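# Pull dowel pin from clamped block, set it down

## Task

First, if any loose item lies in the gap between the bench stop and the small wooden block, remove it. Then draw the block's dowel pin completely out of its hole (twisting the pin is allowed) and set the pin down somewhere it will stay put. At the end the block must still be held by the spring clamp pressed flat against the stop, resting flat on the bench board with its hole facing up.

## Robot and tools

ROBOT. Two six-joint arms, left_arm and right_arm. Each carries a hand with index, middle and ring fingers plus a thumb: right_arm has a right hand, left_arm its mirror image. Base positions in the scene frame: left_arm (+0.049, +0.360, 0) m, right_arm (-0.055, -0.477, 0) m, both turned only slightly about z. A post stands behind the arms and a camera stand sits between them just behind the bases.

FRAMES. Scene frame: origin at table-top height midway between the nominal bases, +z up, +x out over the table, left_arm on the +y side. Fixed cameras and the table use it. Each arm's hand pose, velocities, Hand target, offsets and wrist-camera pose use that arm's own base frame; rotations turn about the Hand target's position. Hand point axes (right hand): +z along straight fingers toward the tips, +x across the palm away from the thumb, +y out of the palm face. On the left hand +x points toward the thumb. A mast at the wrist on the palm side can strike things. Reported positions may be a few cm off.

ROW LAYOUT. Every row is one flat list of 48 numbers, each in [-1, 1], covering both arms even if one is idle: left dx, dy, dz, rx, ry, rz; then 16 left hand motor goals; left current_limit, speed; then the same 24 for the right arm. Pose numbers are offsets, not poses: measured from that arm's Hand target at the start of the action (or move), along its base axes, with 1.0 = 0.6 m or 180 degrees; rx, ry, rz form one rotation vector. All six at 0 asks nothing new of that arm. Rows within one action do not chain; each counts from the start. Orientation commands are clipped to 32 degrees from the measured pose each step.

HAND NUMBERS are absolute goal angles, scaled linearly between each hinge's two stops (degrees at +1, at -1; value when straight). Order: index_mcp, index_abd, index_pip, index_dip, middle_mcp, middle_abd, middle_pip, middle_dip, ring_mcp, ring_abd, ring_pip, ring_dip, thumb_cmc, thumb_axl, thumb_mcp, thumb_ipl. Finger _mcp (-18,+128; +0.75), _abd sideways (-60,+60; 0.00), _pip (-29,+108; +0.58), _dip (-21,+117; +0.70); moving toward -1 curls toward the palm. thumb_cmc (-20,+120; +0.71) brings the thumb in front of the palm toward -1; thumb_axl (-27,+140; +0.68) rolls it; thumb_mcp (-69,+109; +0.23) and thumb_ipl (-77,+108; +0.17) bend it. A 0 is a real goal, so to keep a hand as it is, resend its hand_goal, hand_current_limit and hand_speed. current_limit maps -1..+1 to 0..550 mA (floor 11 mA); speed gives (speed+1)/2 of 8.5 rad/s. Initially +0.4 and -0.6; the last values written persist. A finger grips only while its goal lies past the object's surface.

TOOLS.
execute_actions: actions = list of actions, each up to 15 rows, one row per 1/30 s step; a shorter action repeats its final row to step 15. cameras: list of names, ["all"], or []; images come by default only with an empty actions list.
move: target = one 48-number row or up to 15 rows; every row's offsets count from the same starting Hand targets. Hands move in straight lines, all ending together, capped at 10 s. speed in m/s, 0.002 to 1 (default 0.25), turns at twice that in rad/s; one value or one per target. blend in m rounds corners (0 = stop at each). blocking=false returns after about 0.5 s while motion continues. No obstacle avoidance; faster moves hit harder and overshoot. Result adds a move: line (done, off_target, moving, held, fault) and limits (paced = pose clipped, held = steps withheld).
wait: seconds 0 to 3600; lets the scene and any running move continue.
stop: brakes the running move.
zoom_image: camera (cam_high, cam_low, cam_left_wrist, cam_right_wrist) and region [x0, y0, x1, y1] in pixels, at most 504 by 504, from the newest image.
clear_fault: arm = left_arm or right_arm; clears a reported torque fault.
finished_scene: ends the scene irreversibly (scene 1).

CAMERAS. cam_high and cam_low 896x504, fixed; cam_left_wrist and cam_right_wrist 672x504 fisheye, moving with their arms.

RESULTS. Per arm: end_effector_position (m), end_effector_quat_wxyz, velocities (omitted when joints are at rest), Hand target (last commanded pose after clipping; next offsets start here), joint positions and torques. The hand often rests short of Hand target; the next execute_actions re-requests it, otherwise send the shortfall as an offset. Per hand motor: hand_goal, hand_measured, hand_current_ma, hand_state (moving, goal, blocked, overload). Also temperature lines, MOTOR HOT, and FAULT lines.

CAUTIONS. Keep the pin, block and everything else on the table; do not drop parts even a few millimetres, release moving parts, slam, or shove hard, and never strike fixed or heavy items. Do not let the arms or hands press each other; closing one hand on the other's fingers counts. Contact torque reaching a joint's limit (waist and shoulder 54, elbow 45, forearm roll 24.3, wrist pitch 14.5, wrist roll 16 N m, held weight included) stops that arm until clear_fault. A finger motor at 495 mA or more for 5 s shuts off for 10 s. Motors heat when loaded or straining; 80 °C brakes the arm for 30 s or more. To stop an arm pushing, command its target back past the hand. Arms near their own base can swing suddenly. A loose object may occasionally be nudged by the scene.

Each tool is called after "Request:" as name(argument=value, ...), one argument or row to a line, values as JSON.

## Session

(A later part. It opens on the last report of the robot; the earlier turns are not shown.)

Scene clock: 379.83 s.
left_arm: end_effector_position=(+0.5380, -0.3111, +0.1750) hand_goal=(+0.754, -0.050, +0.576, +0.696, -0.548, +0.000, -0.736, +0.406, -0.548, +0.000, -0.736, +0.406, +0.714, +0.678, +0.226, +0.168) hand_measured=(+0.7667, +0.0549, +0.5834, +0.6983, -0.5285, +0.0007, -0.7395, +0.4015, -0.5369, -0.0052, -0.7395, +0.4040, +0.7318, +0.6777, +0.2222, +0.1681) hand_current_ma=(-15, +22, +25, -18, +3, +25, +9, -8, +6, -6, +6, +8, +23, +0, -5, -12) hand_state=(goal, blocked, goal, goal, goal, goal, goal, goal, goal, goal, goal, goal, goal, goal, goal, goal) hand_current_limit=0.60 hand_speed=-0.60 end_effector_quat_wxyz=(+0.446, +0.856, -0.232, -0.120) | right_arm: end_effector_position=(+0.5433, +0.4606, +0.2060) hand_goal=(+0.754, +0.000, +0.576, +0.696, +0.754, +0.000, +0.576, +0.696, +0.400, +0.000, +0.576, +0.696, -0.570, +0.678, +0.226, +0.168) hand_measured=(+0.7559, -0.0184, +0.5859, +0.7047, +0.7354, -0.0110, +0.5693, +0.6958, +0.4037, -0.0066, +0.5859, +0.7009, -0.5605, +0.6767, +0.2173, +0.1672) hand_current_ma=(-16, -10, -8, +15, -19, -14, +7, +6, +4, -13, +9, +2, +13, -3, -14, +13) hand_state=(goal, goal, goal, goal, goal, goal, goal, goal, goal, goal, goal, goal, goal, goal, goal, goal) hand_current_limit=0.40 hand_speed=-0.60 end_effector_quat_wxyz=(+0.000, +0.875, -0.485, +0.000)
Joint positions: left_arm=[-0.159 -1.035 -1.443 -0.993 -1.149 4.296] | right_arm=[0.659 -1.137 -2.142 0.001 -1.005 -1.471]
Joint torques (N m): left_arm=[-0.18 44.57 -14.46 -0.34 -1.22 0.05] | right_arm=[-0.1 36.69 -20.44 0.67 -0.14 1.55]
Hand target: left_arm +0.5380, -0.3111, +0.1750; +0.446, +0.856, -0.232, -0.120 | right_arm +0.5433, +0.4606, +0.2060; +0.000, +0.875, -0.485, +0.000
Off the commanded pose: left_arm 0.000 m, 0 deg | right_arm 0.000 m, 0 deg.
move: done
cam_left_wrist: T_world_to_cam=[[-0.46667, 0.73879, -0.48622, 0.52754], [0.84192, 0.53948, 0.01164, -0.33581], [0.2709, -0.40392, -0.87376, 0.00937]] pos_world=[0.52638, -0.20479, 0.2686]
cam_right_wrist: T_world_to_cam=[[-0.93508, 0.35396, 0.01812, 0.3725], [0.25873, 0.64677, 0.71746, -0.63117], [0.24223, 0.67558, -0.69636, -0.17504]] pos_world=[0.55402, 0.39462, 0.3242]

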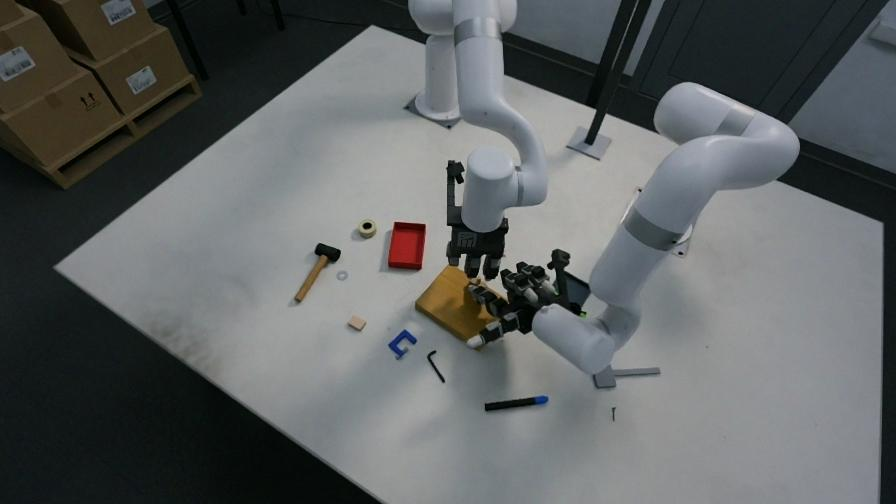

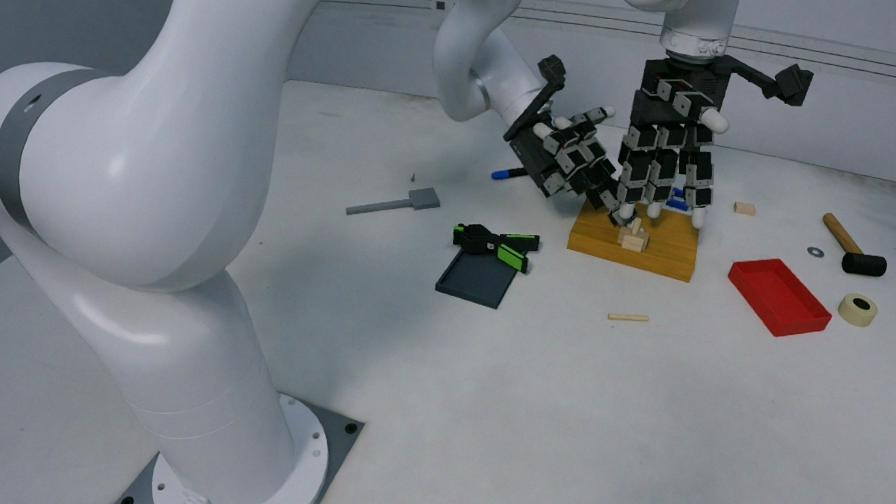

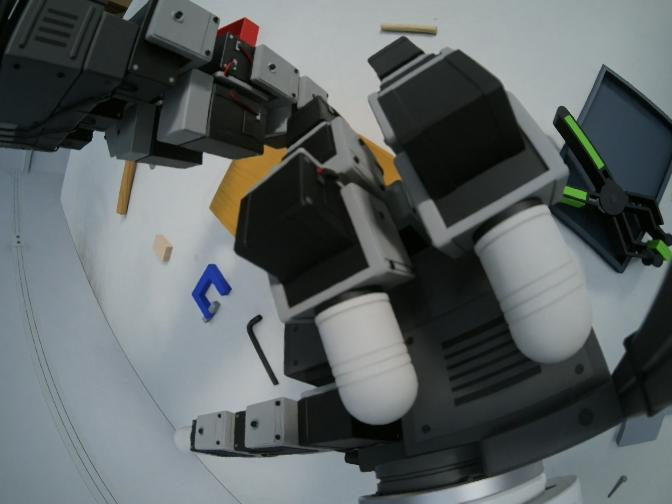

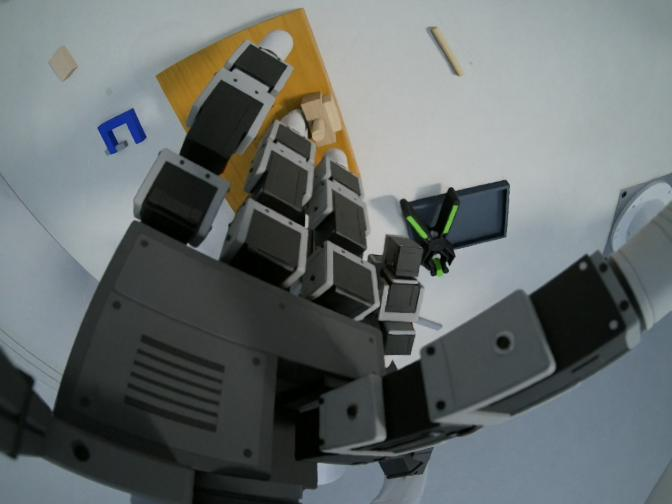

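Request:
move(
  target=[
    [0,0,0,0,0,0,0.754,-0.05,0.576,0.696,-0.548,0,-0.737,0.406,-0.548,0,-0.737,0.406,0.714,0.678,0.226,0.168,0.6,-0.6,-0.005,0,0,0,0,0,0.754,0,0.576,0.696,0.754,0,0.576,0.696,0.4,0,0.576,0.696,-0.571,0.678,0.226,0.168,0.4,-0.6],
    [0,0,0,0,0,0,0.754,-0.05,0.576,0.696,-0.548,0,-0.737,0.406,-0.548,0,-0.737,0.406,0.714,0.678,0.226,0.168,0.6,-0.6,-0.005,0,-0.0333,0,0,0,0.754,0,0.576,0.696,0.754,0,0.576,0.696,0.4,0,0.576,0.696,-0.571,0.678,0.226,0.168,0.4,-0.6],
  ],
  cameras=["all"],
  speed=0.03,
)

Request:
zoom_image(
  camera="cam_low",
  region=[600, 160, 690, 260],
)

Request:
zoom_image(
  camera="cam_right_wrist",
  region=[250, 60, 400, 210],
)

Request:
zoom_image(
  camera="cam_high",
  region=[430, 230, 530, 330],
)

Scene clock: 390.27 s.
left_arm: end_effector_position=(+0.5380, -0.3111, +0.1750) hand_goal=(+0.754, -0.050, +0.576, +0.696, -0.548, +0.000, -0.736, +0.406, -0.548, +0.000, -0.736, +0.406, +0.714, +0.678, +0.226, +0.168) hand_measured=(+0.7667, +0.0549, +0.5821, +0.6983, -0.5285, -0.0008, -0.7395, +0.4015, -0.5369, -0.0052, -0.7395, +0.4040, +0.7318, +0.6777, +0.2222, +0.1681) hand_current_ma=(+12, +32, +12, -34, -4, +0, +6, -13, +3, -3, -6, -5, +6, -16, -11, -4) hand_state=(goal, blocked, goal, goal, goal, goal, goal, goal, goal, goal, goal, goal, goal, goal, goal, goal) hand_current_limit=0.60 hand_speed=-0.60 end_effector_quat_wxyz=(+0.446, +0.856, -0.232, -0.120) | right_arm: end_effector_position=(+0.5403, +0.4606, +0.1861) hand_goal=(+0.754, +0.000, +0.576, +0.696, +0.754, +0.000, +0.576, +0.696, +0.400, +0.000, +0.576, +0.696, -0.570, +0.678, +0.226, +0.168) hand_measured=(+0.7559, -0.0184, +0.5859, +0.7047, +0.7366, -0.0110, +0.5693, +0.6958, +0.4037, -0.0066, +0.5872, +0.7009, -0.5605, +0.6767, +0.2183, +0.1672) hand_current_ma=(+8, +1, -4, +5, -39, -25, -23, +3, +14, -9, +10, -7, +6, -14, -6, -20) hand_state=(goal, goal, goal, goal, goal, goal, goal, goal, goal, goal, goal, goal, goal, goal, goal, goal) hand_current_limit=0.40 hand_speed=-0.60 end_effector_quat_wxyz=(+0.000, +0.875, -0.485, +0.000)
Joint positions: left_arm=[-0.159 -1.035 -1.443 -0.993 -1.149 4.296] | right_arm=[0.662 -1.148 -2.115 0.001 -0.968 -1.469]
Joint torques (N m): left_arm=[-0.18 44.57 -14.46 -0.34 -1.22 0.05] | right_arm=[-0.1 52.89 -20.34 0.66 3.51 -1.49]
Hand target: left_arm +0.5380, -0.3111, +0.1750; +0.446, +0.856, -0.232, -0.120 | right_arm +0.5403, +0.4606, +0.1860; +0.000, +0.875, -0.485, +0.000
Off the commanded pose: left_arm 0.000 m, 0 deg | right_arm 0.000 m, 0 deg.
move: done
cam_left_wrist: T_world_to_cam=[[-0.46667, 0.73879, -0.48622, 0.52754], [0.84192, 0.53948, 0.01164, -0.33581], [0.2709, -0.40392, -0.87376, 0.00937]] pos_world=[0.52638, -0.20479, 0.2686]
cam_right_wrist: T_world_to_cam=[[-0.93507, 0.35398, 0.01815, 0.37003], [0.25876, 0.64675, 0.71746, -0.61613], [0.24223, 0.67558, -0.69636, -0.18817]] pos_world=[0.55102, 0.39462, 0.3043]

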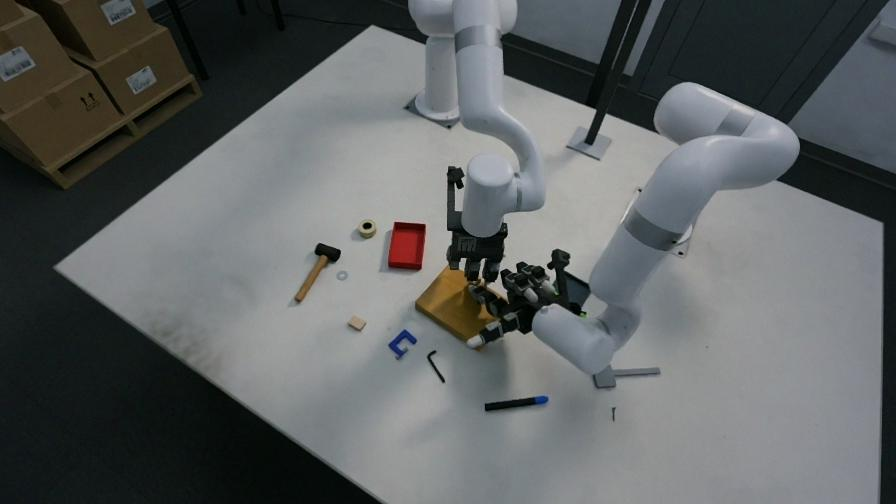

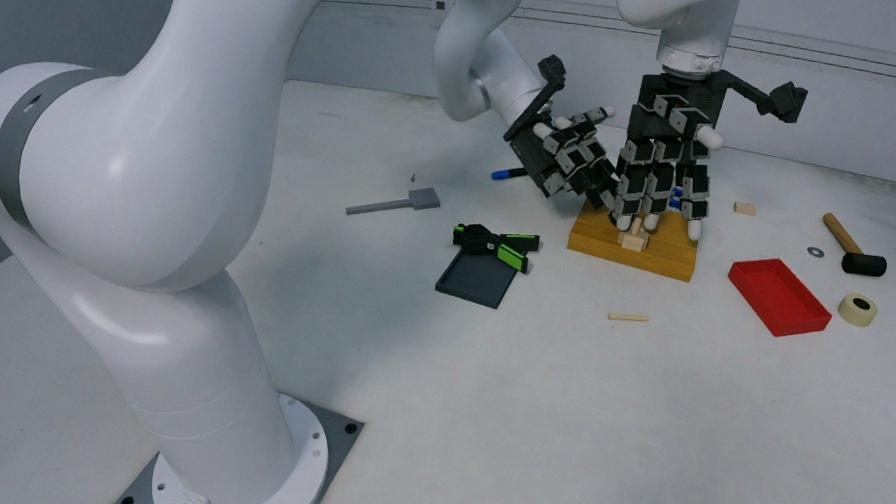

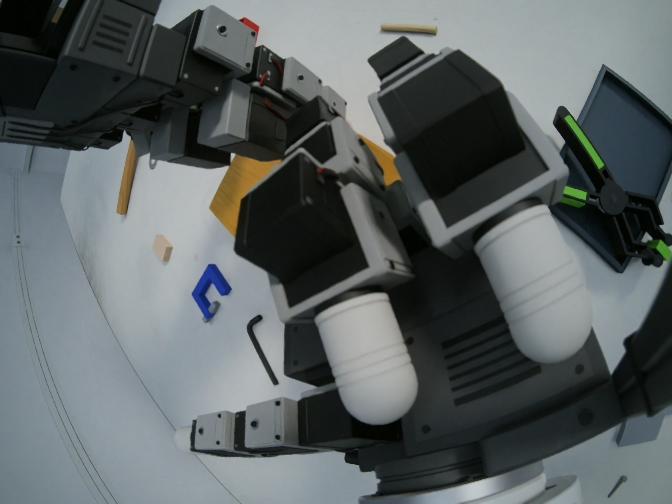

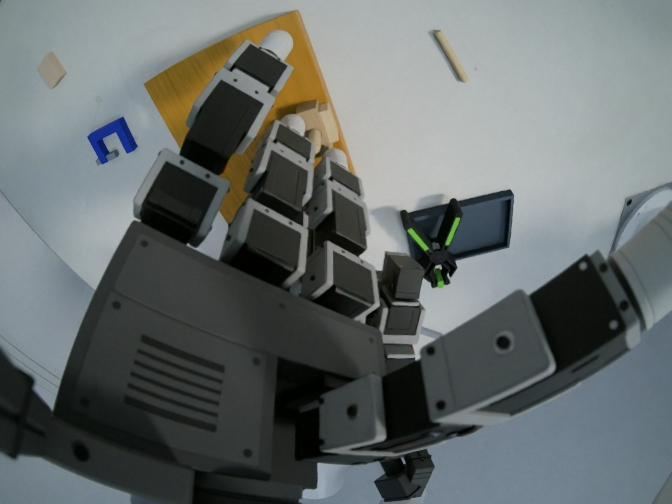

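Scaled by 5.040 from the camera's image (finer frame: 1280x720).

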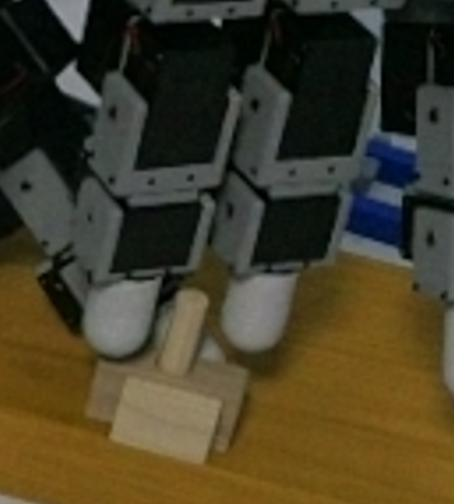

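Scaled by 3.360 from the camera's image (finer frame: 960x720).

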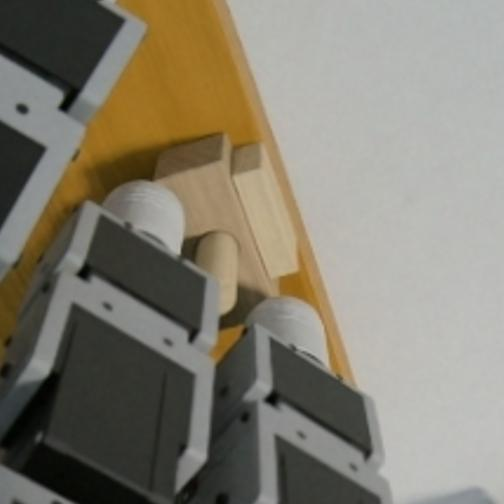

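Scaled by 5.040 from the camera's image (finer frame: 1280x720).

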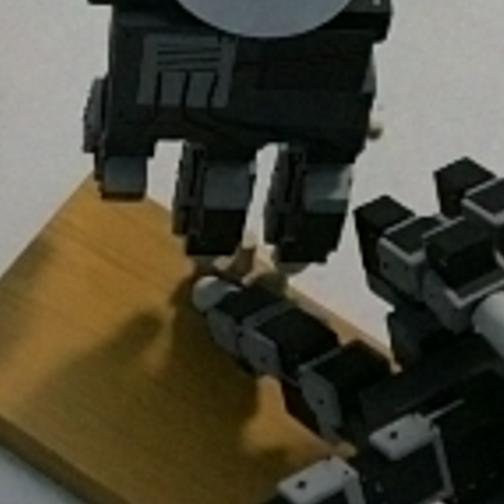

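Request:
move(
  target=[
    [0,0,0,0,0,0,0.754,-0.05,0.576,0.696,-0.548,0,-0.737,0.406,-0.548,0,-0.737,0.406,0.714,0.678,0.226,0.168,0.6,-0.6,0,0,-0.0067,0,0,0,0.754,0,0.576,0.696,0.754,0,0.576,0.696,0.4,0,0.576,0.696,-0.571,0.678,0.226,0.168,0.6,-0.6],
    [0,0,0,0,0,0,0.754,-0.05,0.576,0.696,-0.548,0,-0.737,0.406,-0.548,0,-0.737,0.406,0.714,0.678,0.226,0.168,0.6,-0.6,0,0,-0.0067,0,0,0,0.754,-0.3,0.576,0.696,0.754,0.3,0.576,0.696,0.4,0,0.576,0.696,-0.571,0.678,0.226,0.168,0.6,-0.6],
  ],
  cameras=["all"],
  speed=0.03,
)

Request:
zoom_image(
  camera="cam_low",
  region=[600, 160, 690, 260],
)

Request:
zoom_image(
  camera="cam_right_wrist",
  region=[250, 60, 400, 210],
)

Scene clock: 394.60 s.
left_arm: end_effector_position=(+0.5380, -0.3111, +0.1750) hand_goal=(+0.754, -0.050, +0.576, +0.696, -0.548, +0.000, -0.736, +0.406, -0.548, +0.000, -0.736, +0.406, +0.714, +0.678, +0.226, +0.168) hand_measured=(+0.7667, +0.0549, +0.5821, +0.6983, -0.5297, +0.0007, -0.7408, +0.4028, -0.5369, -0.0052, -0.7395, +0.4040, +0.7318, +0.6777, +0.2222, +0.1681) hand_current_ma=(-13, +11, +7, -11, -5, -16, -9, -12, +0, +25, -7, -4, +21, +5, -15, -20) hand_state=(goal, blocked, goal, goal, goal, goal, goal, goal, goal, goal, goal, goal, goal, goal, goal, goal) hand_current_limit=0.60 hand_speed=-0.60 end_effector_quat_wxyz=(+0.446, +0.856, -0.232, -0.120) | right_arm: end_effector_position=(+0.5403, +0.4606, +0.1820) hand_goal=(+0.754, -0.300, +0.576, +0.696, +0.754, +0.300, +0.576, +0.696, +0.400, +0.000, +0.576, +0.696, -0.570, +0.678, +0.226, +0.168) hand_measured=(+0.7547, -0.0887, +0.5847, +0.7047, +0.7366, +0.0710, +0.5693, +0.6958, +0.4037, -0.0052, +0.5872, +0.6996, -0.5592, +0.6767, +0.2173, +0.1681) hand_current_ma=(-14, +165, -17, -8, -17, -188, -16, -12, +15, -27, -5, +8, +3, -10, -23, -5) hand_state=(goal, blocked, goal, goal, goal, blocked, goal, goal, goal, goal, goal, goal, goal, goal, goal, goal) hand_current_limit=0.60 hand_speed=-0.60 end_effector_quat_wxyz=(+0.000, +0.875, -0.485, +0.000)
Joint positions: left_arm=[-0.159 -1.035 -1.443 -0.993 -1.149 4.296] | right_arm=[0.662 -1.152 -2.114 0.001 -0.962 -1.469]
Joint torques (N m): left_arm=[-0.18 44.57 -14.46 -0.34 -1.22 0.05] | right_arm=[-0.1 52.93 -20.32 0.66 3.74 0]
Hand target: left_arm +0.5380, -0.3111, +0.1750; +0.446, +0.856, -0.232, -0.120 | right_arm +0.5403, +0.4606, +0.1820; +0.000, +0.875, -0.485, +0.000
Off the commanded pose: left_arm 0.000 m, 0 deg | right_arm 0.000 m, 0 deg.
move: done
cam_left_wrist: T_world_to_cam=[[-0.46667, 0.73879, -0.48622, 0.52754], [0.84192, 0.53948, 0.01164, -0.33581], [0.2709, -0.40392, -0.87376, 0.00937]] pos_world=[0.52638, -0.20479, 0.2686]
cam_right_wrist: T_world_to_cam=[[-0.93508, 0.35396, 0.01812, 0.37012], [0.25873, 0.64677, 0.71746, -0.61318], [0.24223, 0.67558, -0.69636, -0.19102]] pos_world=[0.55102, 0.39462, 0.3002]

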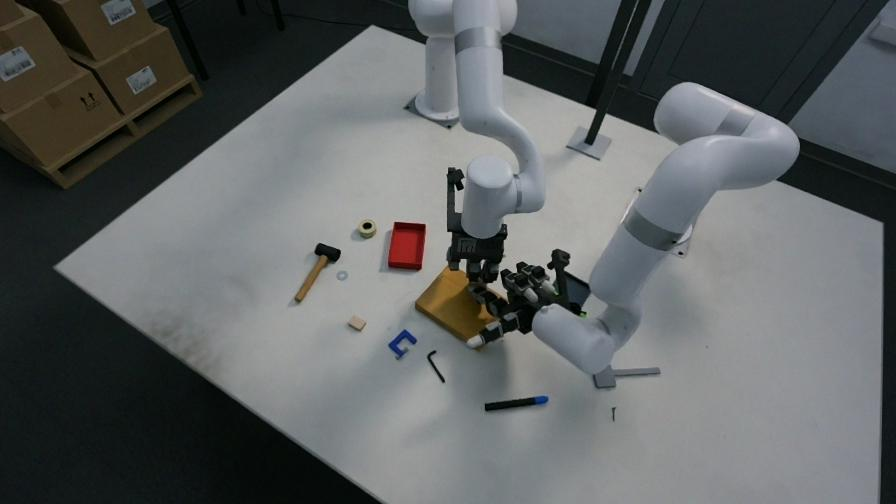

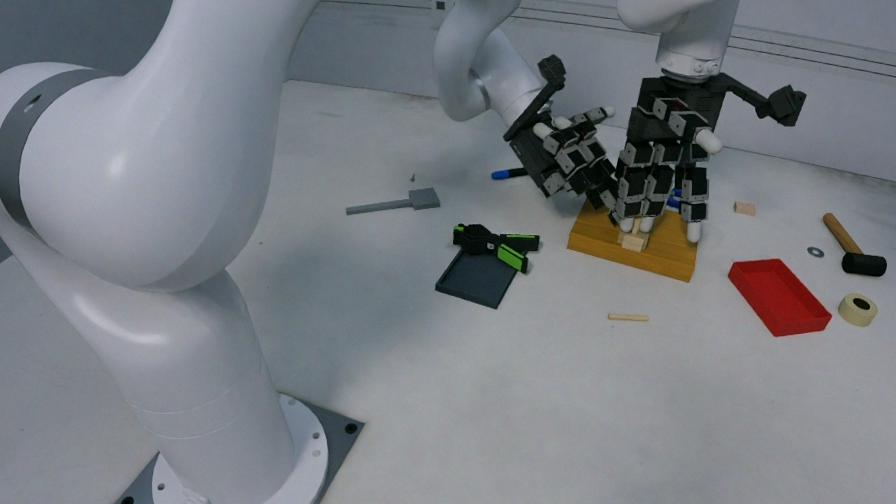

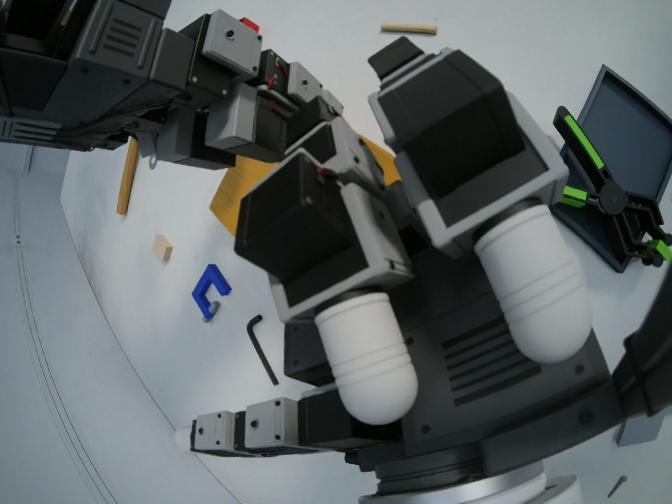

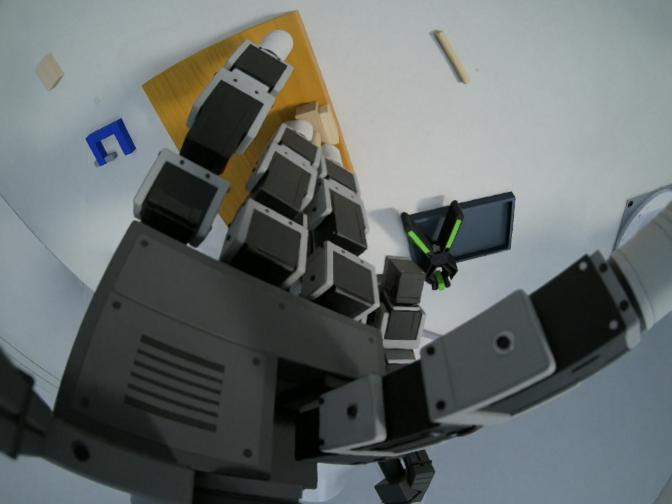

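Scaled by 5.040 from the camera's image (finer frame: 1280x720).

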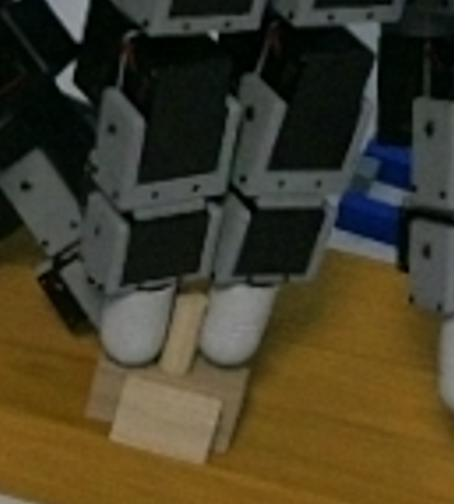

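Scaled by 3.360 from the camera's image (finer frame: 960x720).

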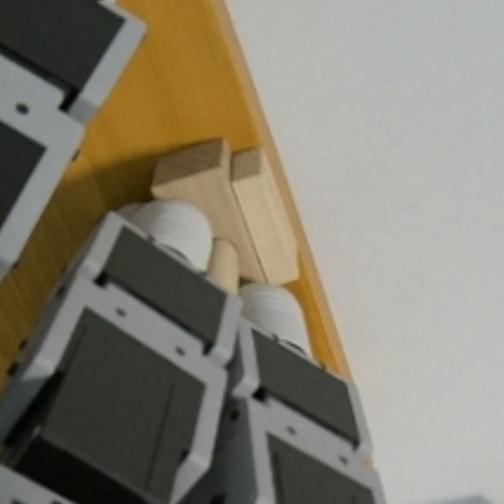

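Request:
move(
  target=[
    [0,0,0,0,0,0,0.754,-0.15,0.576,0.696,-0.548,0,-0.737,0.406,-0.548,0,-0.737,0.406,0.714,0.678,0.226,0.168,0.6,-0.6,0,0,0,0,0,0,0.754,-0.65,0.576,0.696,0.754,0.65,0.576,0.696,0.4,0,0.576,0.696,-0.571,0.678,0.226,0.168,0.65,-0.6],
    [0,0,0,0,0,0,0.754,-0.15,0.576,0.696,-0.548,0,-0.737,0.406,-0.548,0,-0.737,0.406,0.714,0.678,0.226,0.168,0.6,-0.6,-0.0117,0.0242,0.001,0,0,-0.0667,0.754,-0.65,0.576,0.696,0.754,0.65,0.576,0.696,0.4,0,0.576,0.696,-0.571,0.678,0.226,0.168,0.65,-0.6],
    [0,0,0,0,0,0,0.754,-0.15,0.576,0.696,-0.548,0,-0.737,0.406,-0.548,0,-0.737,0.406,0.714,0.678,0.226,0.168,0.6,-0.6,-0.0183,0.0523,0.0067,0,0,-0.1389,0.754,-0.65,0.576,0.696,0.754,0.65,0.576,0.696,0.4,0,0.576,0.696,-0.571,0.678,0.226,0.168,0.65,-0.6],
  ],
  cameras=["all"],
  speed=0.05,
  blend=[0,0.002,0],
)

Request:
zoom_image(
  camera="cam_low",
  region=[600, 160, 690, 260],
)

Request:
zoom_image(
  camera="cam_right_wrist",
  region=[250, 60, 400, 210],
)

Scene clock: 407.53 s.
left_arm: end_effector_position=(+0.5380, -0.3111, +0.1750) hand_goal=(+0.754, -0.150, +0.576, +0.696, -0.548, +0.000, -0.736, +0.406, -0.548, +0.000, -0.736, +0.406, +0.714, +0.678, +0.226, +0.168) hand_measured=(+0.7667, +0.0476, +0.5821, +0.6983, -0.5297, -0.0008, -0.7395, +0.4028, -0.5369, -0.0052, -0.7408, +0.4040, +0.7318, +0.6777, +0.2222, +0.1672) hand_current_ma=(+6, +89, +2, -12, -1, +10, +24, +4, -9, +12, -3, -3, +13, +4, -7, -7) hand_state=(goal, blocked, goal, goal, goal, goal, goal, goal, goal, goal, goal, goal, goal, goal, goal, goal) hand_current_limit=0.60 hand_speed=-0.60 end_effector_quat_wxyz=(+0.446, +0.856, -0.232, -0.120) | right_arm: end_effector_position=(+0.5293, +0.4920, +0.1860) hand_goal=(+0.754, -0.650, +0.576, +0.696, +0.754, +0.650, +0.576, +0.696, +0.400, +0.000, +0.576, +0.696, -0.570, +0.678, +0.226, +0.168) hand_measured=(+0.7559, -0.0916, +0.5782, +0.6958, +0.7330, +0.0710, +0.5680, +0.6958, +0.4049, -0.0066, +0.5885, +0.7009, -0.5605, +0.6767, +0.2183, +0.1672) hand_current_ma=(+6, +452, +6, -8, -25, -464, -16, +8, +12, -5, -2, +3, +4, -9, -19, +14) hand_state=(goal, blocked, goal, goal, blocked, blocked, goal, goal, goal, goal, goal, goal, goal, goal, goal, goal) hand_current_limit=0.65 hand_speed=-0.60 end_effector_quat_wxyz=(+0.000, +0.749, -0.663, +0.000)
Joint positions: left_arm=[-0.159 -1.035 -1.443 -0.993 -1.149 4.296] | right_arm=[0.661 -1.109 -2.045 0.001 -0.936 -1.033]
Joint torques (N m): left_arm=[-0.18 44.57 -14.46 -0.34 -1.22 0.05] | right_arm=[-0.09 52.23 -20.26 0.69 -0.12 1.62]
Hand target: left_arm +0.5380, -0.3111, +0.1750; +0.446, +0.856, -0.232, -0.120 | right_arm +0.5293, +0.4920, +0.1860; +0.000, +0.749, -0.663, +0.000
Off the commanded pose: left_arm 0.000 m, 0 deg | right_arm 0.000 m, 0 deg.
move: done
cam_left_wrist: T_world_to_cam=[[-0.46667, 0.73879, -0.48622, 0.52754], [0.84192, 0.53948, 0.01164, -0.33581], [0.2709, -0.40392, -0.87376, 0.00937]] pos_world=[0.52638, -0.20479, 0.2686]
cam_right_wrist: T_world_to_cam=[[-0.69781, 0.71605, 0.01818, 0.04499], [0.50791, 0.47677, 0.71744, -0.68185], [0.50506, 0.50987, -0.69638, -0.26432]] pos_world=[0.51121, 0.42764, 0.3043]

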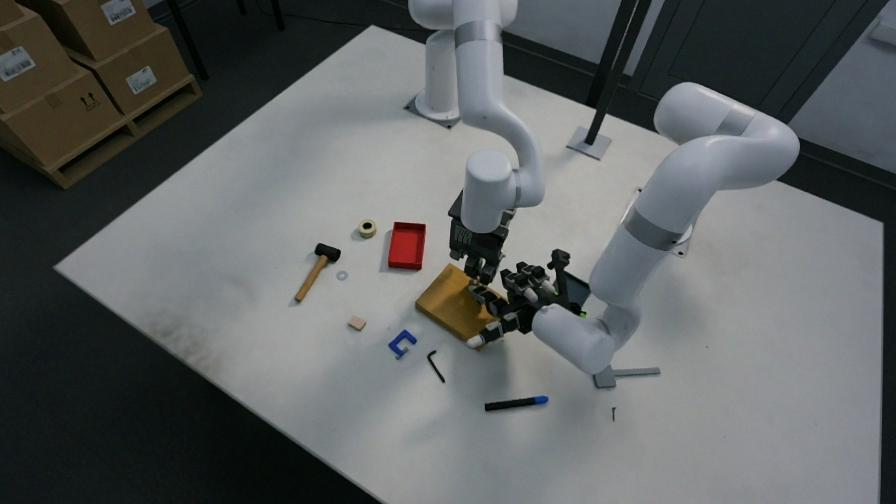

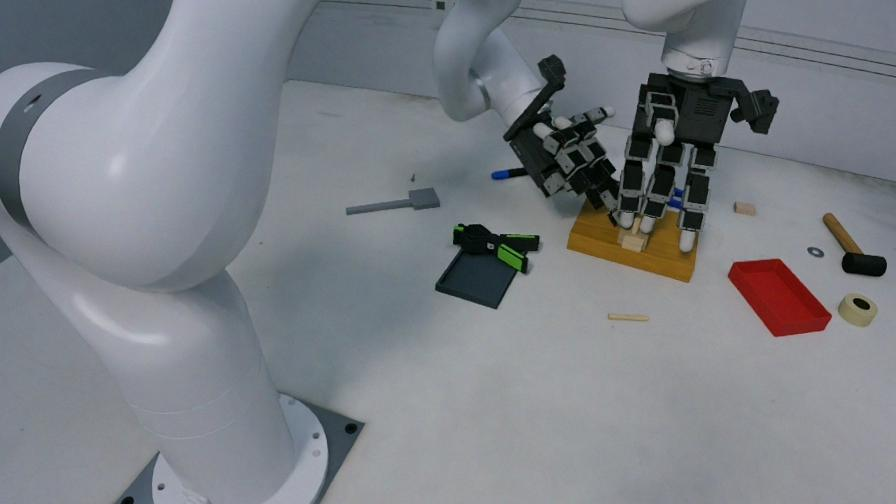

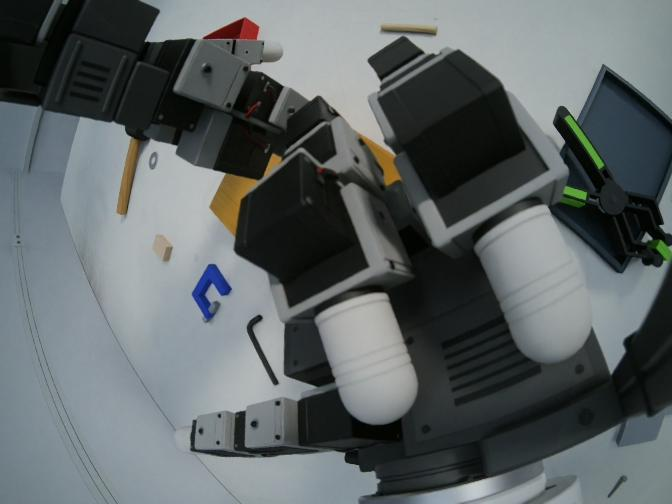

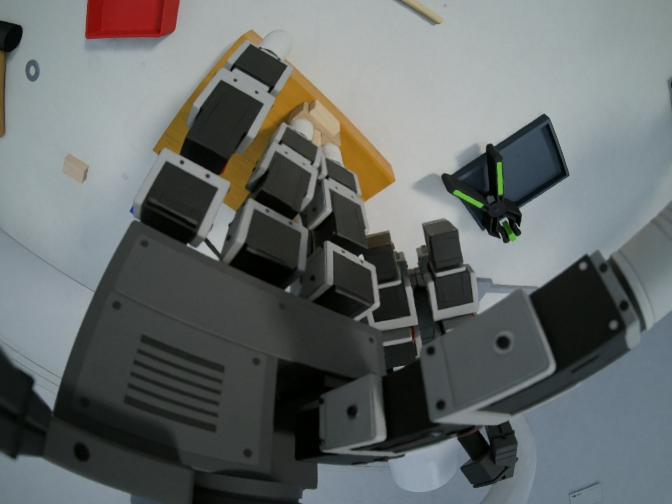

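Scaled by 5.040 from the camera's image (finer frame: 1280x720).

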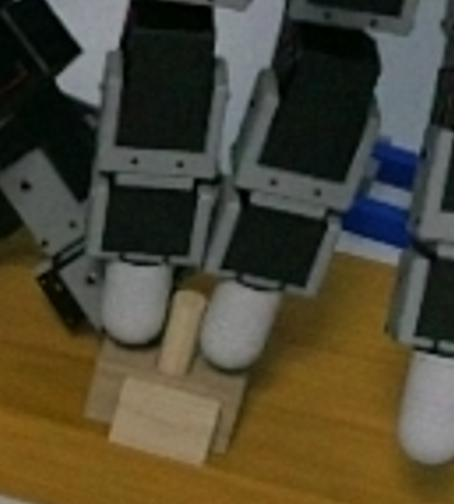

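Scaled by 3.360 from the camera's image (finer frame: 960x720).

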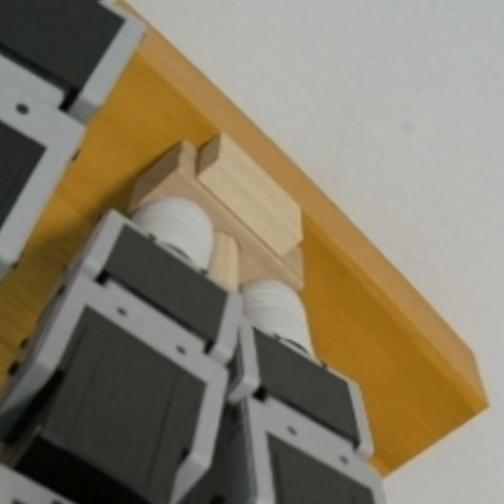

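Request:
move(
  target=[
    [0,0,0,0,0,0,0.754,-0.15,0.576,0.696,-0.548,0,-0.737,0.406,-0.548,0,-0.737,0.406,0.714,0.678,0.226,0.168,0.6,-0.6,0,0,0,0,0,0,0.754,0.02,0.576,0.696,0.754,-0.02,0.576,0.696,0.4,0,0.576,0.696,-0.571,0.678,0.226,0.168,0.6,-0.6],
    [0,0,0,0,0,0,0.754,-0.15,0.576,0.696,-0.548,0,-0.737,0.406,-0.548,0,-0.737,0.406,0.714,0.678,0.226,0.168,0.6,-0.6,0,0,0.0833,0,0,0,0.754,0.02,0.576,0.696,0.754,-0.02,0.576,0.696,0.4,0,0.576,0.696,-0.571,0.678,0.226,0.168,0.6,-0.6],
    [0,0,0,0,0,0,0.754,-0.15,0.576,0.696,-0.548,0,-0.737,0.406,-0.548,0,-0.737,0.406,0.714,0.678,0.226,0.168,0.6,-0.6,-0.007,-0.0008,0.0833,0,0,0,0.479,0.02,0.971,0.971,0.973,-0.02,0.416,0.333,0.4,0,0.576,0.696,-0.571,0.678,0.226,0.168,0.6,-0.6],
  ],
  cameras=["all"],
  speed=0.06,
)

Request:
zoom_image(
  camera="cam_low",
  region=[590, 130, 690, 260],
)

Request:
zoom_image(
  camera="cam_right_wrist",
  region=[230, 30, 400, 210],
)

Scene clock: 442.43 s.
left_arm: end_effector_position=(+0.5380, -0.3111, +0.1750) hand_goal=(+0.754, -0.150, +0.576, +0.696, -0.548, +0.000, -0.736, +0.406, -0.548, +0.000, -0.736, +0.406, +0.714, +0.678, +0.226, +0.168) hand_measured=(+0.7667, +0.0461, +0.5821, +0.6983, -0.5285, -0.0008, -0.7395, +0.4028, -0.5369, -0.0052, -0.7408, +0.4040, +0.7318, +0.6777, +0.2222, +0.1672) hand_current_ma=(+8, +86, +7, -18, +18, +13, -12, -7, -6, +7, -17, -16, -4, -6, -21, -16) hand_state=(goal, blocked, goal, goal, goal, goal, goal, goal, goal, goal, goal, goal, goal, goal, goal, goal) hand_current_limit=0.60 hand_speed=-0.60 end_effector_quat_wxyz=(+0.446, +0.856, -0.232, -0.120) | right_arm: end_effector_position=(+0.5251, +0.4915, +0.2360) hand_goal=(+0.480, +0.020, +0.972, +0.972, +0.974, -0.020, +0.416, +0.334, +0.400, +0.000, +0.576, +0.696, -0.570, +0.678, +0.226, +0.168) hand_measured=(+0.4869, +0.0065, +0.9606, +0.9659, +0.9524, -0.0023, +0.4179, +0.3403, +0.4049, -0.0066, +0.5872, +0.7009, -0.5592, +0.6767, +0.2173, +0.1672) hand_current_ma=(-2, +0, -22, -1, -37, +4, -7, +13, -3, -15, +10, +14, +10, -12, -20, +11) hand_state=(goal, goal, goal, goal, blocked, goal, goal, goal, goal, goal, goal, goal, goal, goal, goal, goal) hand_current_limit=0.60 hand_speed=-0.60 end_effector_quat_wxyz=(+0.000, +0.749, -0.663, +0.000)
Joint positions: left_arm=[-0.159 -1.035 -1.443 -0.993 -1.149 4.296] | right_arm=[0.664 -1.047 -2.049 0.001 -1.002 -1.03]
Joint torques (N m): left_arm=[-0.18 44.57 -14.46 -0.34 -1.22 0.05] | right_arm=[-0.09 51.41 -20.46 0.72 -0.12 1.44]
Hand target: left_arm +0.5380, -0.3111, +0.1750; +0.446, +0.856, -0.232, -0.120 | right_arm +0.5251, +0.4915, +0.2360; +0.000, +0.749, -0.663, +0.000
Off the commanded pose: left_arm 0.000 m, 0 deg | right_arm 0.000 m, 0 deg.
move: done
cam_left_wrist: T_world_to_cam=[[-0.46667, 0.73879, -0.48622, 0.52754], [0.84192, 0.53948, 0.01164, -0.33581], [0.2709, -0.40392, -0.87376, 0.00937]] pos_world=[0.52638, -0.20479, 0.2686]
cam_right_wrist: T_world_to_cam=[[-0.69781, 0.71605, 0.01818, 0.04151], [0.50791, 0.47677, 0.71744, -0.71528], [0.50506, 0.50987, -0.69638, -0.22719]] pos_world=[0.50701, 0.42714, 0.3542]

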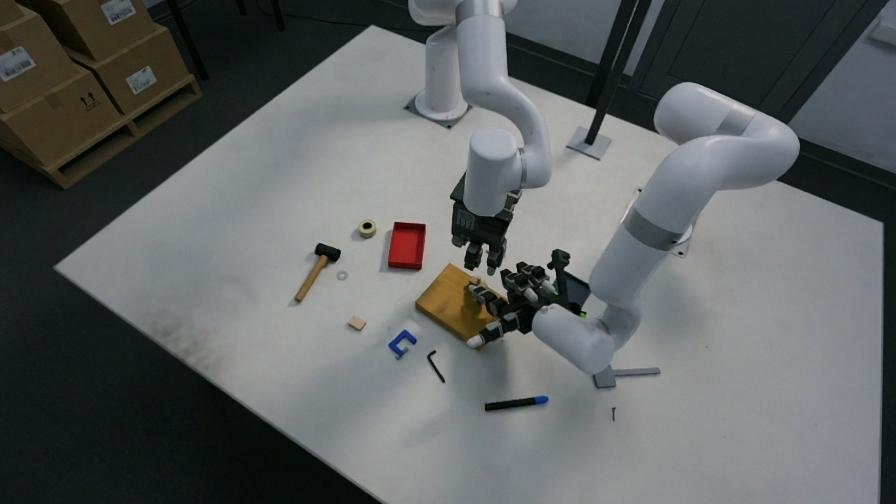

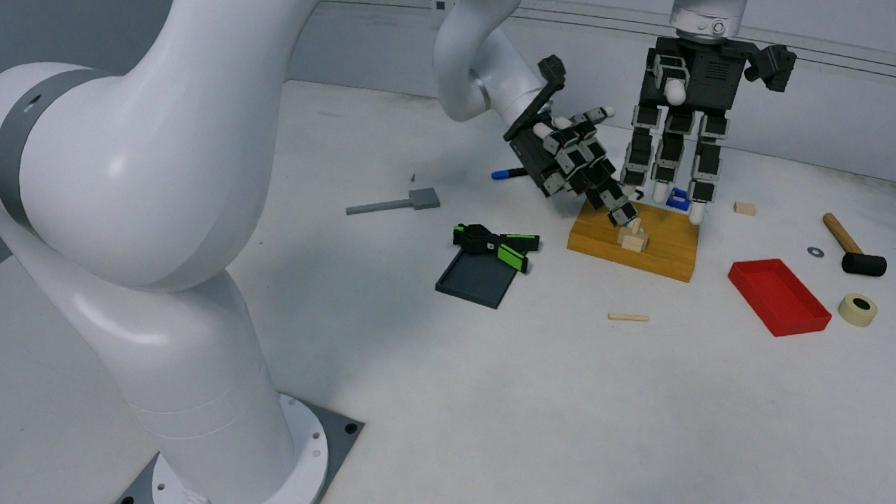

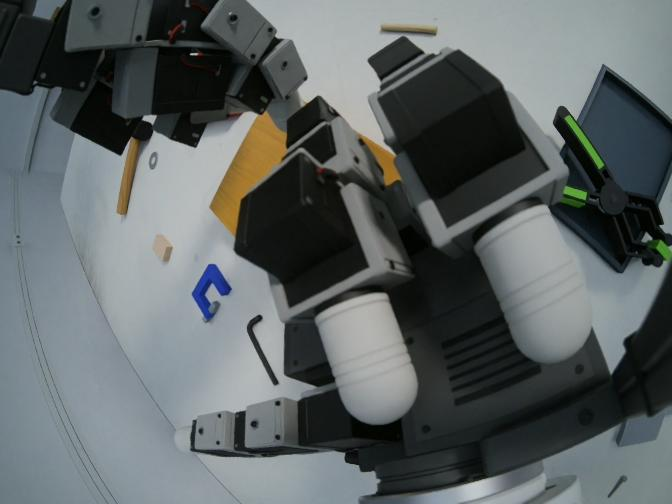

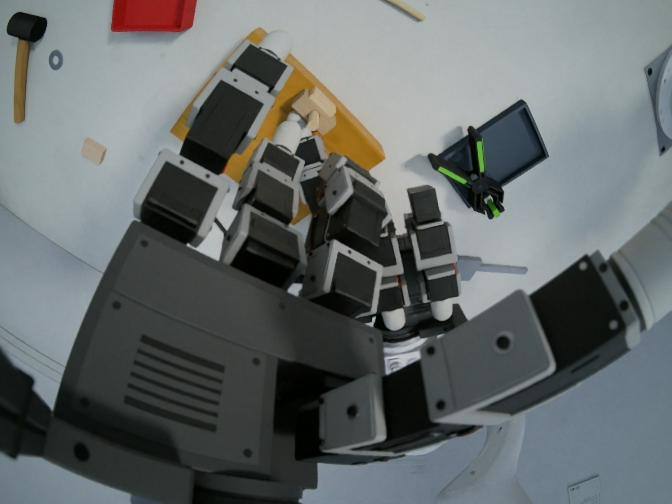

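Scaled by 3.877 from the camera's image (finer frame: 1280x720).

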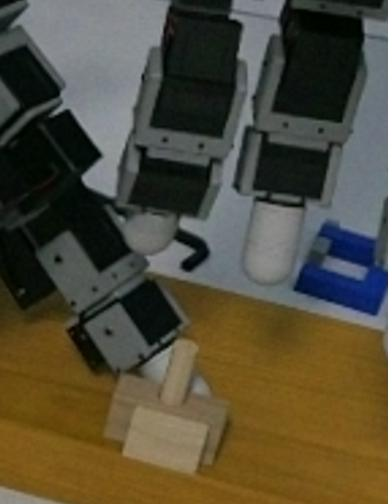

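Scaled by 2.800 from the camera's image (finer frame: 960x720).

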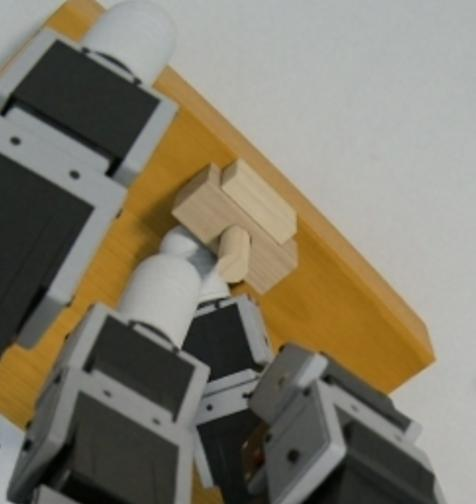

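Request:
move(
  target=[0,0,0,0,0,0,0.754,-0.15,0.576,0.696,-0.548,0,-0.737,0.406,-0.548,0,-0.737,0.406,0.714,0.678,0.226,0.168,0.6,-0.6,0,0,-0.06,0,0,0,0.479,0.02,0.971,0.971,0.973,-0.02,0.416,0.333,0.4,0,0.576,0.696,-0.571,0.678,0.226,0.168,0.6,-0.6],
  cameras=["all"],
  speed=0.06,
)

Request:
zoom_image(
  camera="cam_low",
  region=[600, 160, 690, 260],
)

Request:
zoom_image(
  camera="cam_right_wrist",
  region=[250, 60, 400, 210],
)

Request:
zoom_image(
  camera="cam_high",
  region=[430, 230, 530, 330],
)

Scene clock: 446.07 s.
left_arm: end_effector_position=(+0.5380, -0.3111, +0.1750) hand_goal=(+0.754, -0.150, +0.576, +0.696, -0.548, +0.000, -0.736, +0.406, -0.548, +0.000, -0.736, +0.406, +0.714, +0.678, +0.226, +0.168) hand_measured=(+0.7667, +0.0461, +0.5834, +0.6971, -0.5297, -0.0008, -0.7395, +0.4015, -0.5369, -0.0052, -0.7395, +0.4040, +0.7318, +0.6777, +0.2222, +0.1681) hand_current_ma=(-4, +74, +10, -3, +11, -17, -6, -11, -21, +8, -24, +8, +13, -14, -15, -17) hand_state=(goal, blocked, goal, goal, goal, goal, goal, goal, goal, goal, goal, goal, goal, goal, goal, goal) hand_current_limit=0.60 hand_speed=-0.60 end_effector_quat_wxyz=(+0.446, +0.856, -0.232, -0.120) | right_arm: end_effector_position=(+0.5251, +0.4915, +0.2001) hand_goal=(+0.480, +0.020, +0.972, +0.972, +0.974, -0.020, +0.416, +0.334, +0.400, +0.000, +0.576, +0.696, -0.570, +0.678, +0.226, +0.168) hand_measured=(+0.4869, +0.0051, +0.9632, +0.9659, +0.9537, -0.0037, +0.4166, +0.3403, +0.4049, -0.0066, +0.5859, +0.7009, -0.5592, +0.6777, +0.2183, +0.1681) hand_current_ma=(+18, -4, -1, -14, -21, +4, -21, +8, +12, -1, +6, -12, -2, -10, -14, +7) hand_state=(goal, goal, goal, goal, blocked, goal, goal, goal, goal, goal, goal, goal, goal, goal, goal, goal) hand_current_limit=0.60 hand_speed=-0.60 end_effector_quat_wxyz=(+0.000, +0.749, -0.663, +0.000)
Joint positions: left_arm=[-0.159 -1.035 -1.443 -0.993 -1.149 4.296] | right_arm=[0.664 -1.081 -2.028 0.001 -0.946 -1.03]
Joint torques (N m): left_arm=[-0.18 44.57 -14.46 -0.34 -1.22 0.05] | right_arm=[-0.09 51.82 -20.29 0.69 3.16 -1.41]
Hand target: left_arm +0.5380, -0.3111, +0.1750; +0.446, +0.856, -0.232, -0.120 | right_arm +0.5251, +0.4915, +0.2000; +0.000, +0.749, -0.663, +0.000
Off the commanded pose: left_arm 0.000 m, 0 deg | right_arm 0.000 m, 0 deg.
move: done
cam_left_wrist: T_world_to_cam=[[-0.46667, 0.73879, -0.48622, 0.52754], [0.84192, 0.53948, 0.01164, -0.33581], [0.2709, -0.40392, -0.87376, 0.00937]] pos_world=[0.52638, -0.20479, 0.2686]
cam_right_wrist: T_world_to_cam=[[-0.69785, 0.71601, 0.01812, 0.04221], [0.50786, 0.47682, 0.71744, -0.68952], [0.50506, 0.50987, -0.69638, -0.25219]] pos_world=[0.50701, 0.42714, 0.3183]

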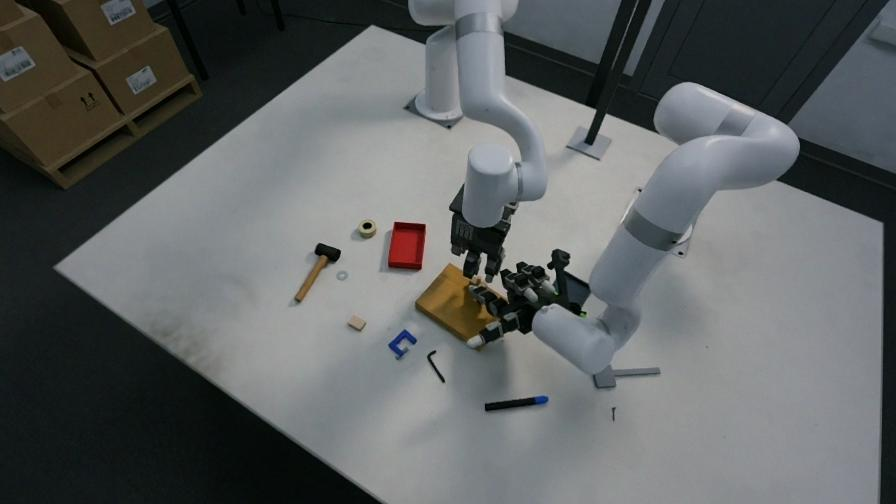

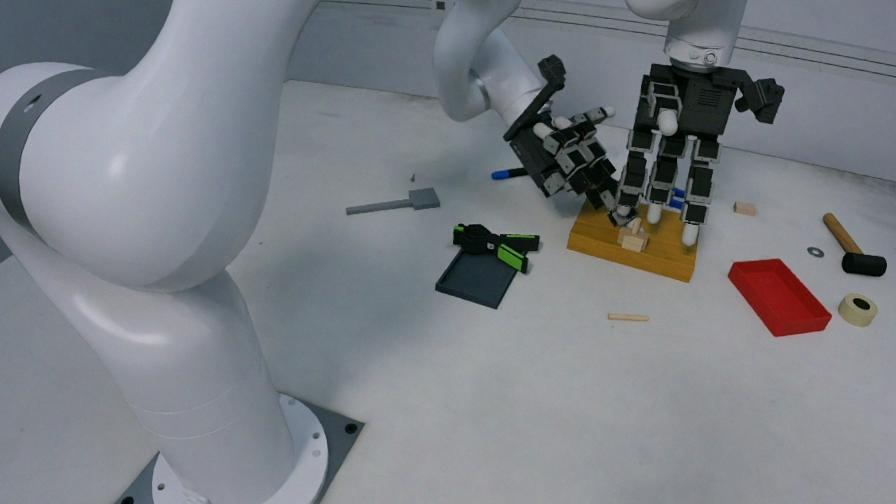

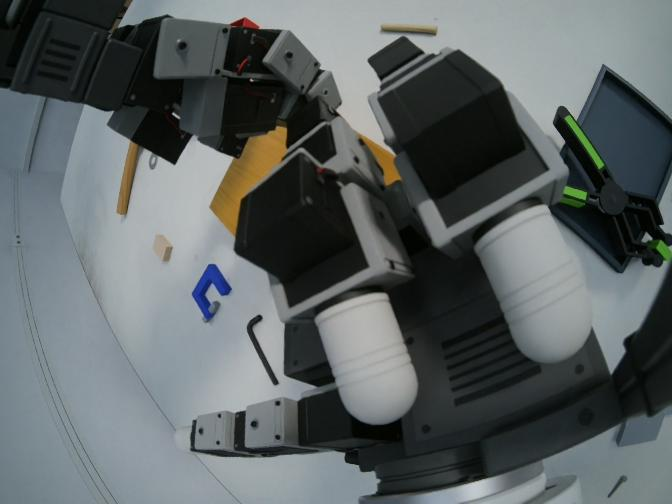

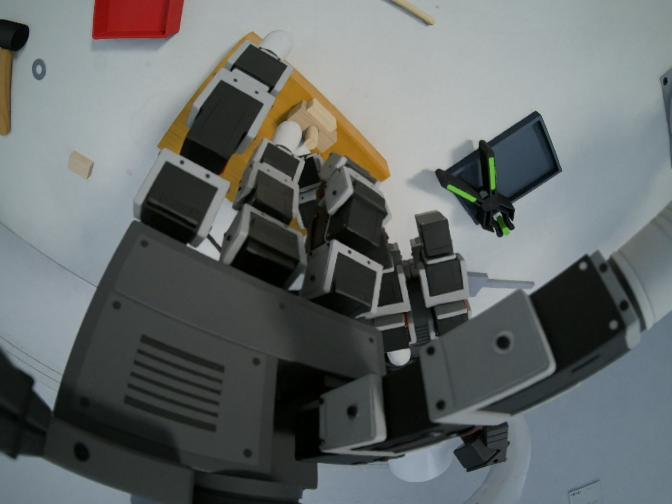

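Scaled by 5.040 from the camera's image (finer frame: 1280x720).

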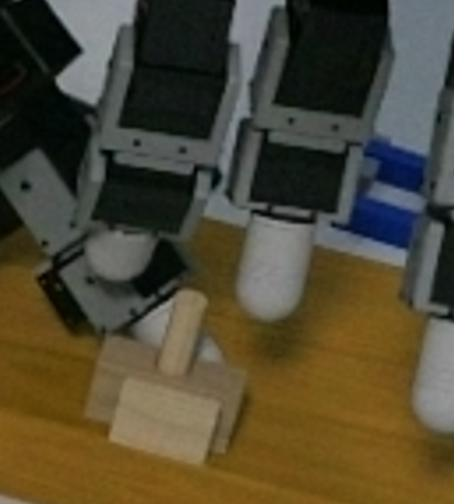

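Scaled by 3.360 from the camera's image (finer frame: 960x720).

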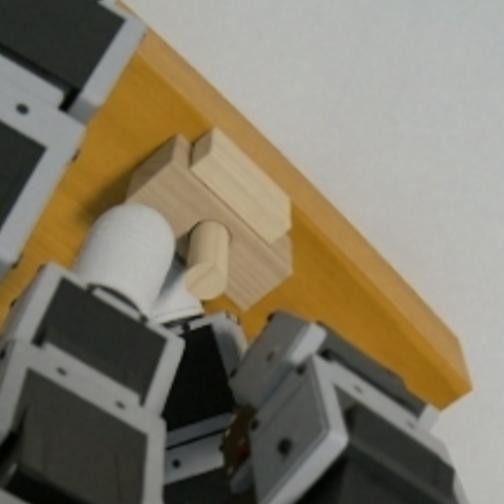

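Scaled by 5.040 from the camera's image (finer frame: 1280x720).

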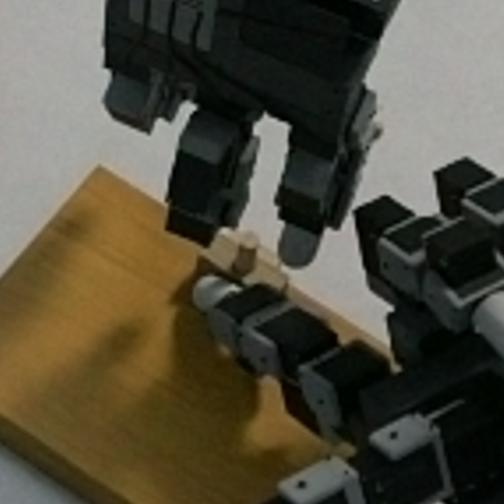

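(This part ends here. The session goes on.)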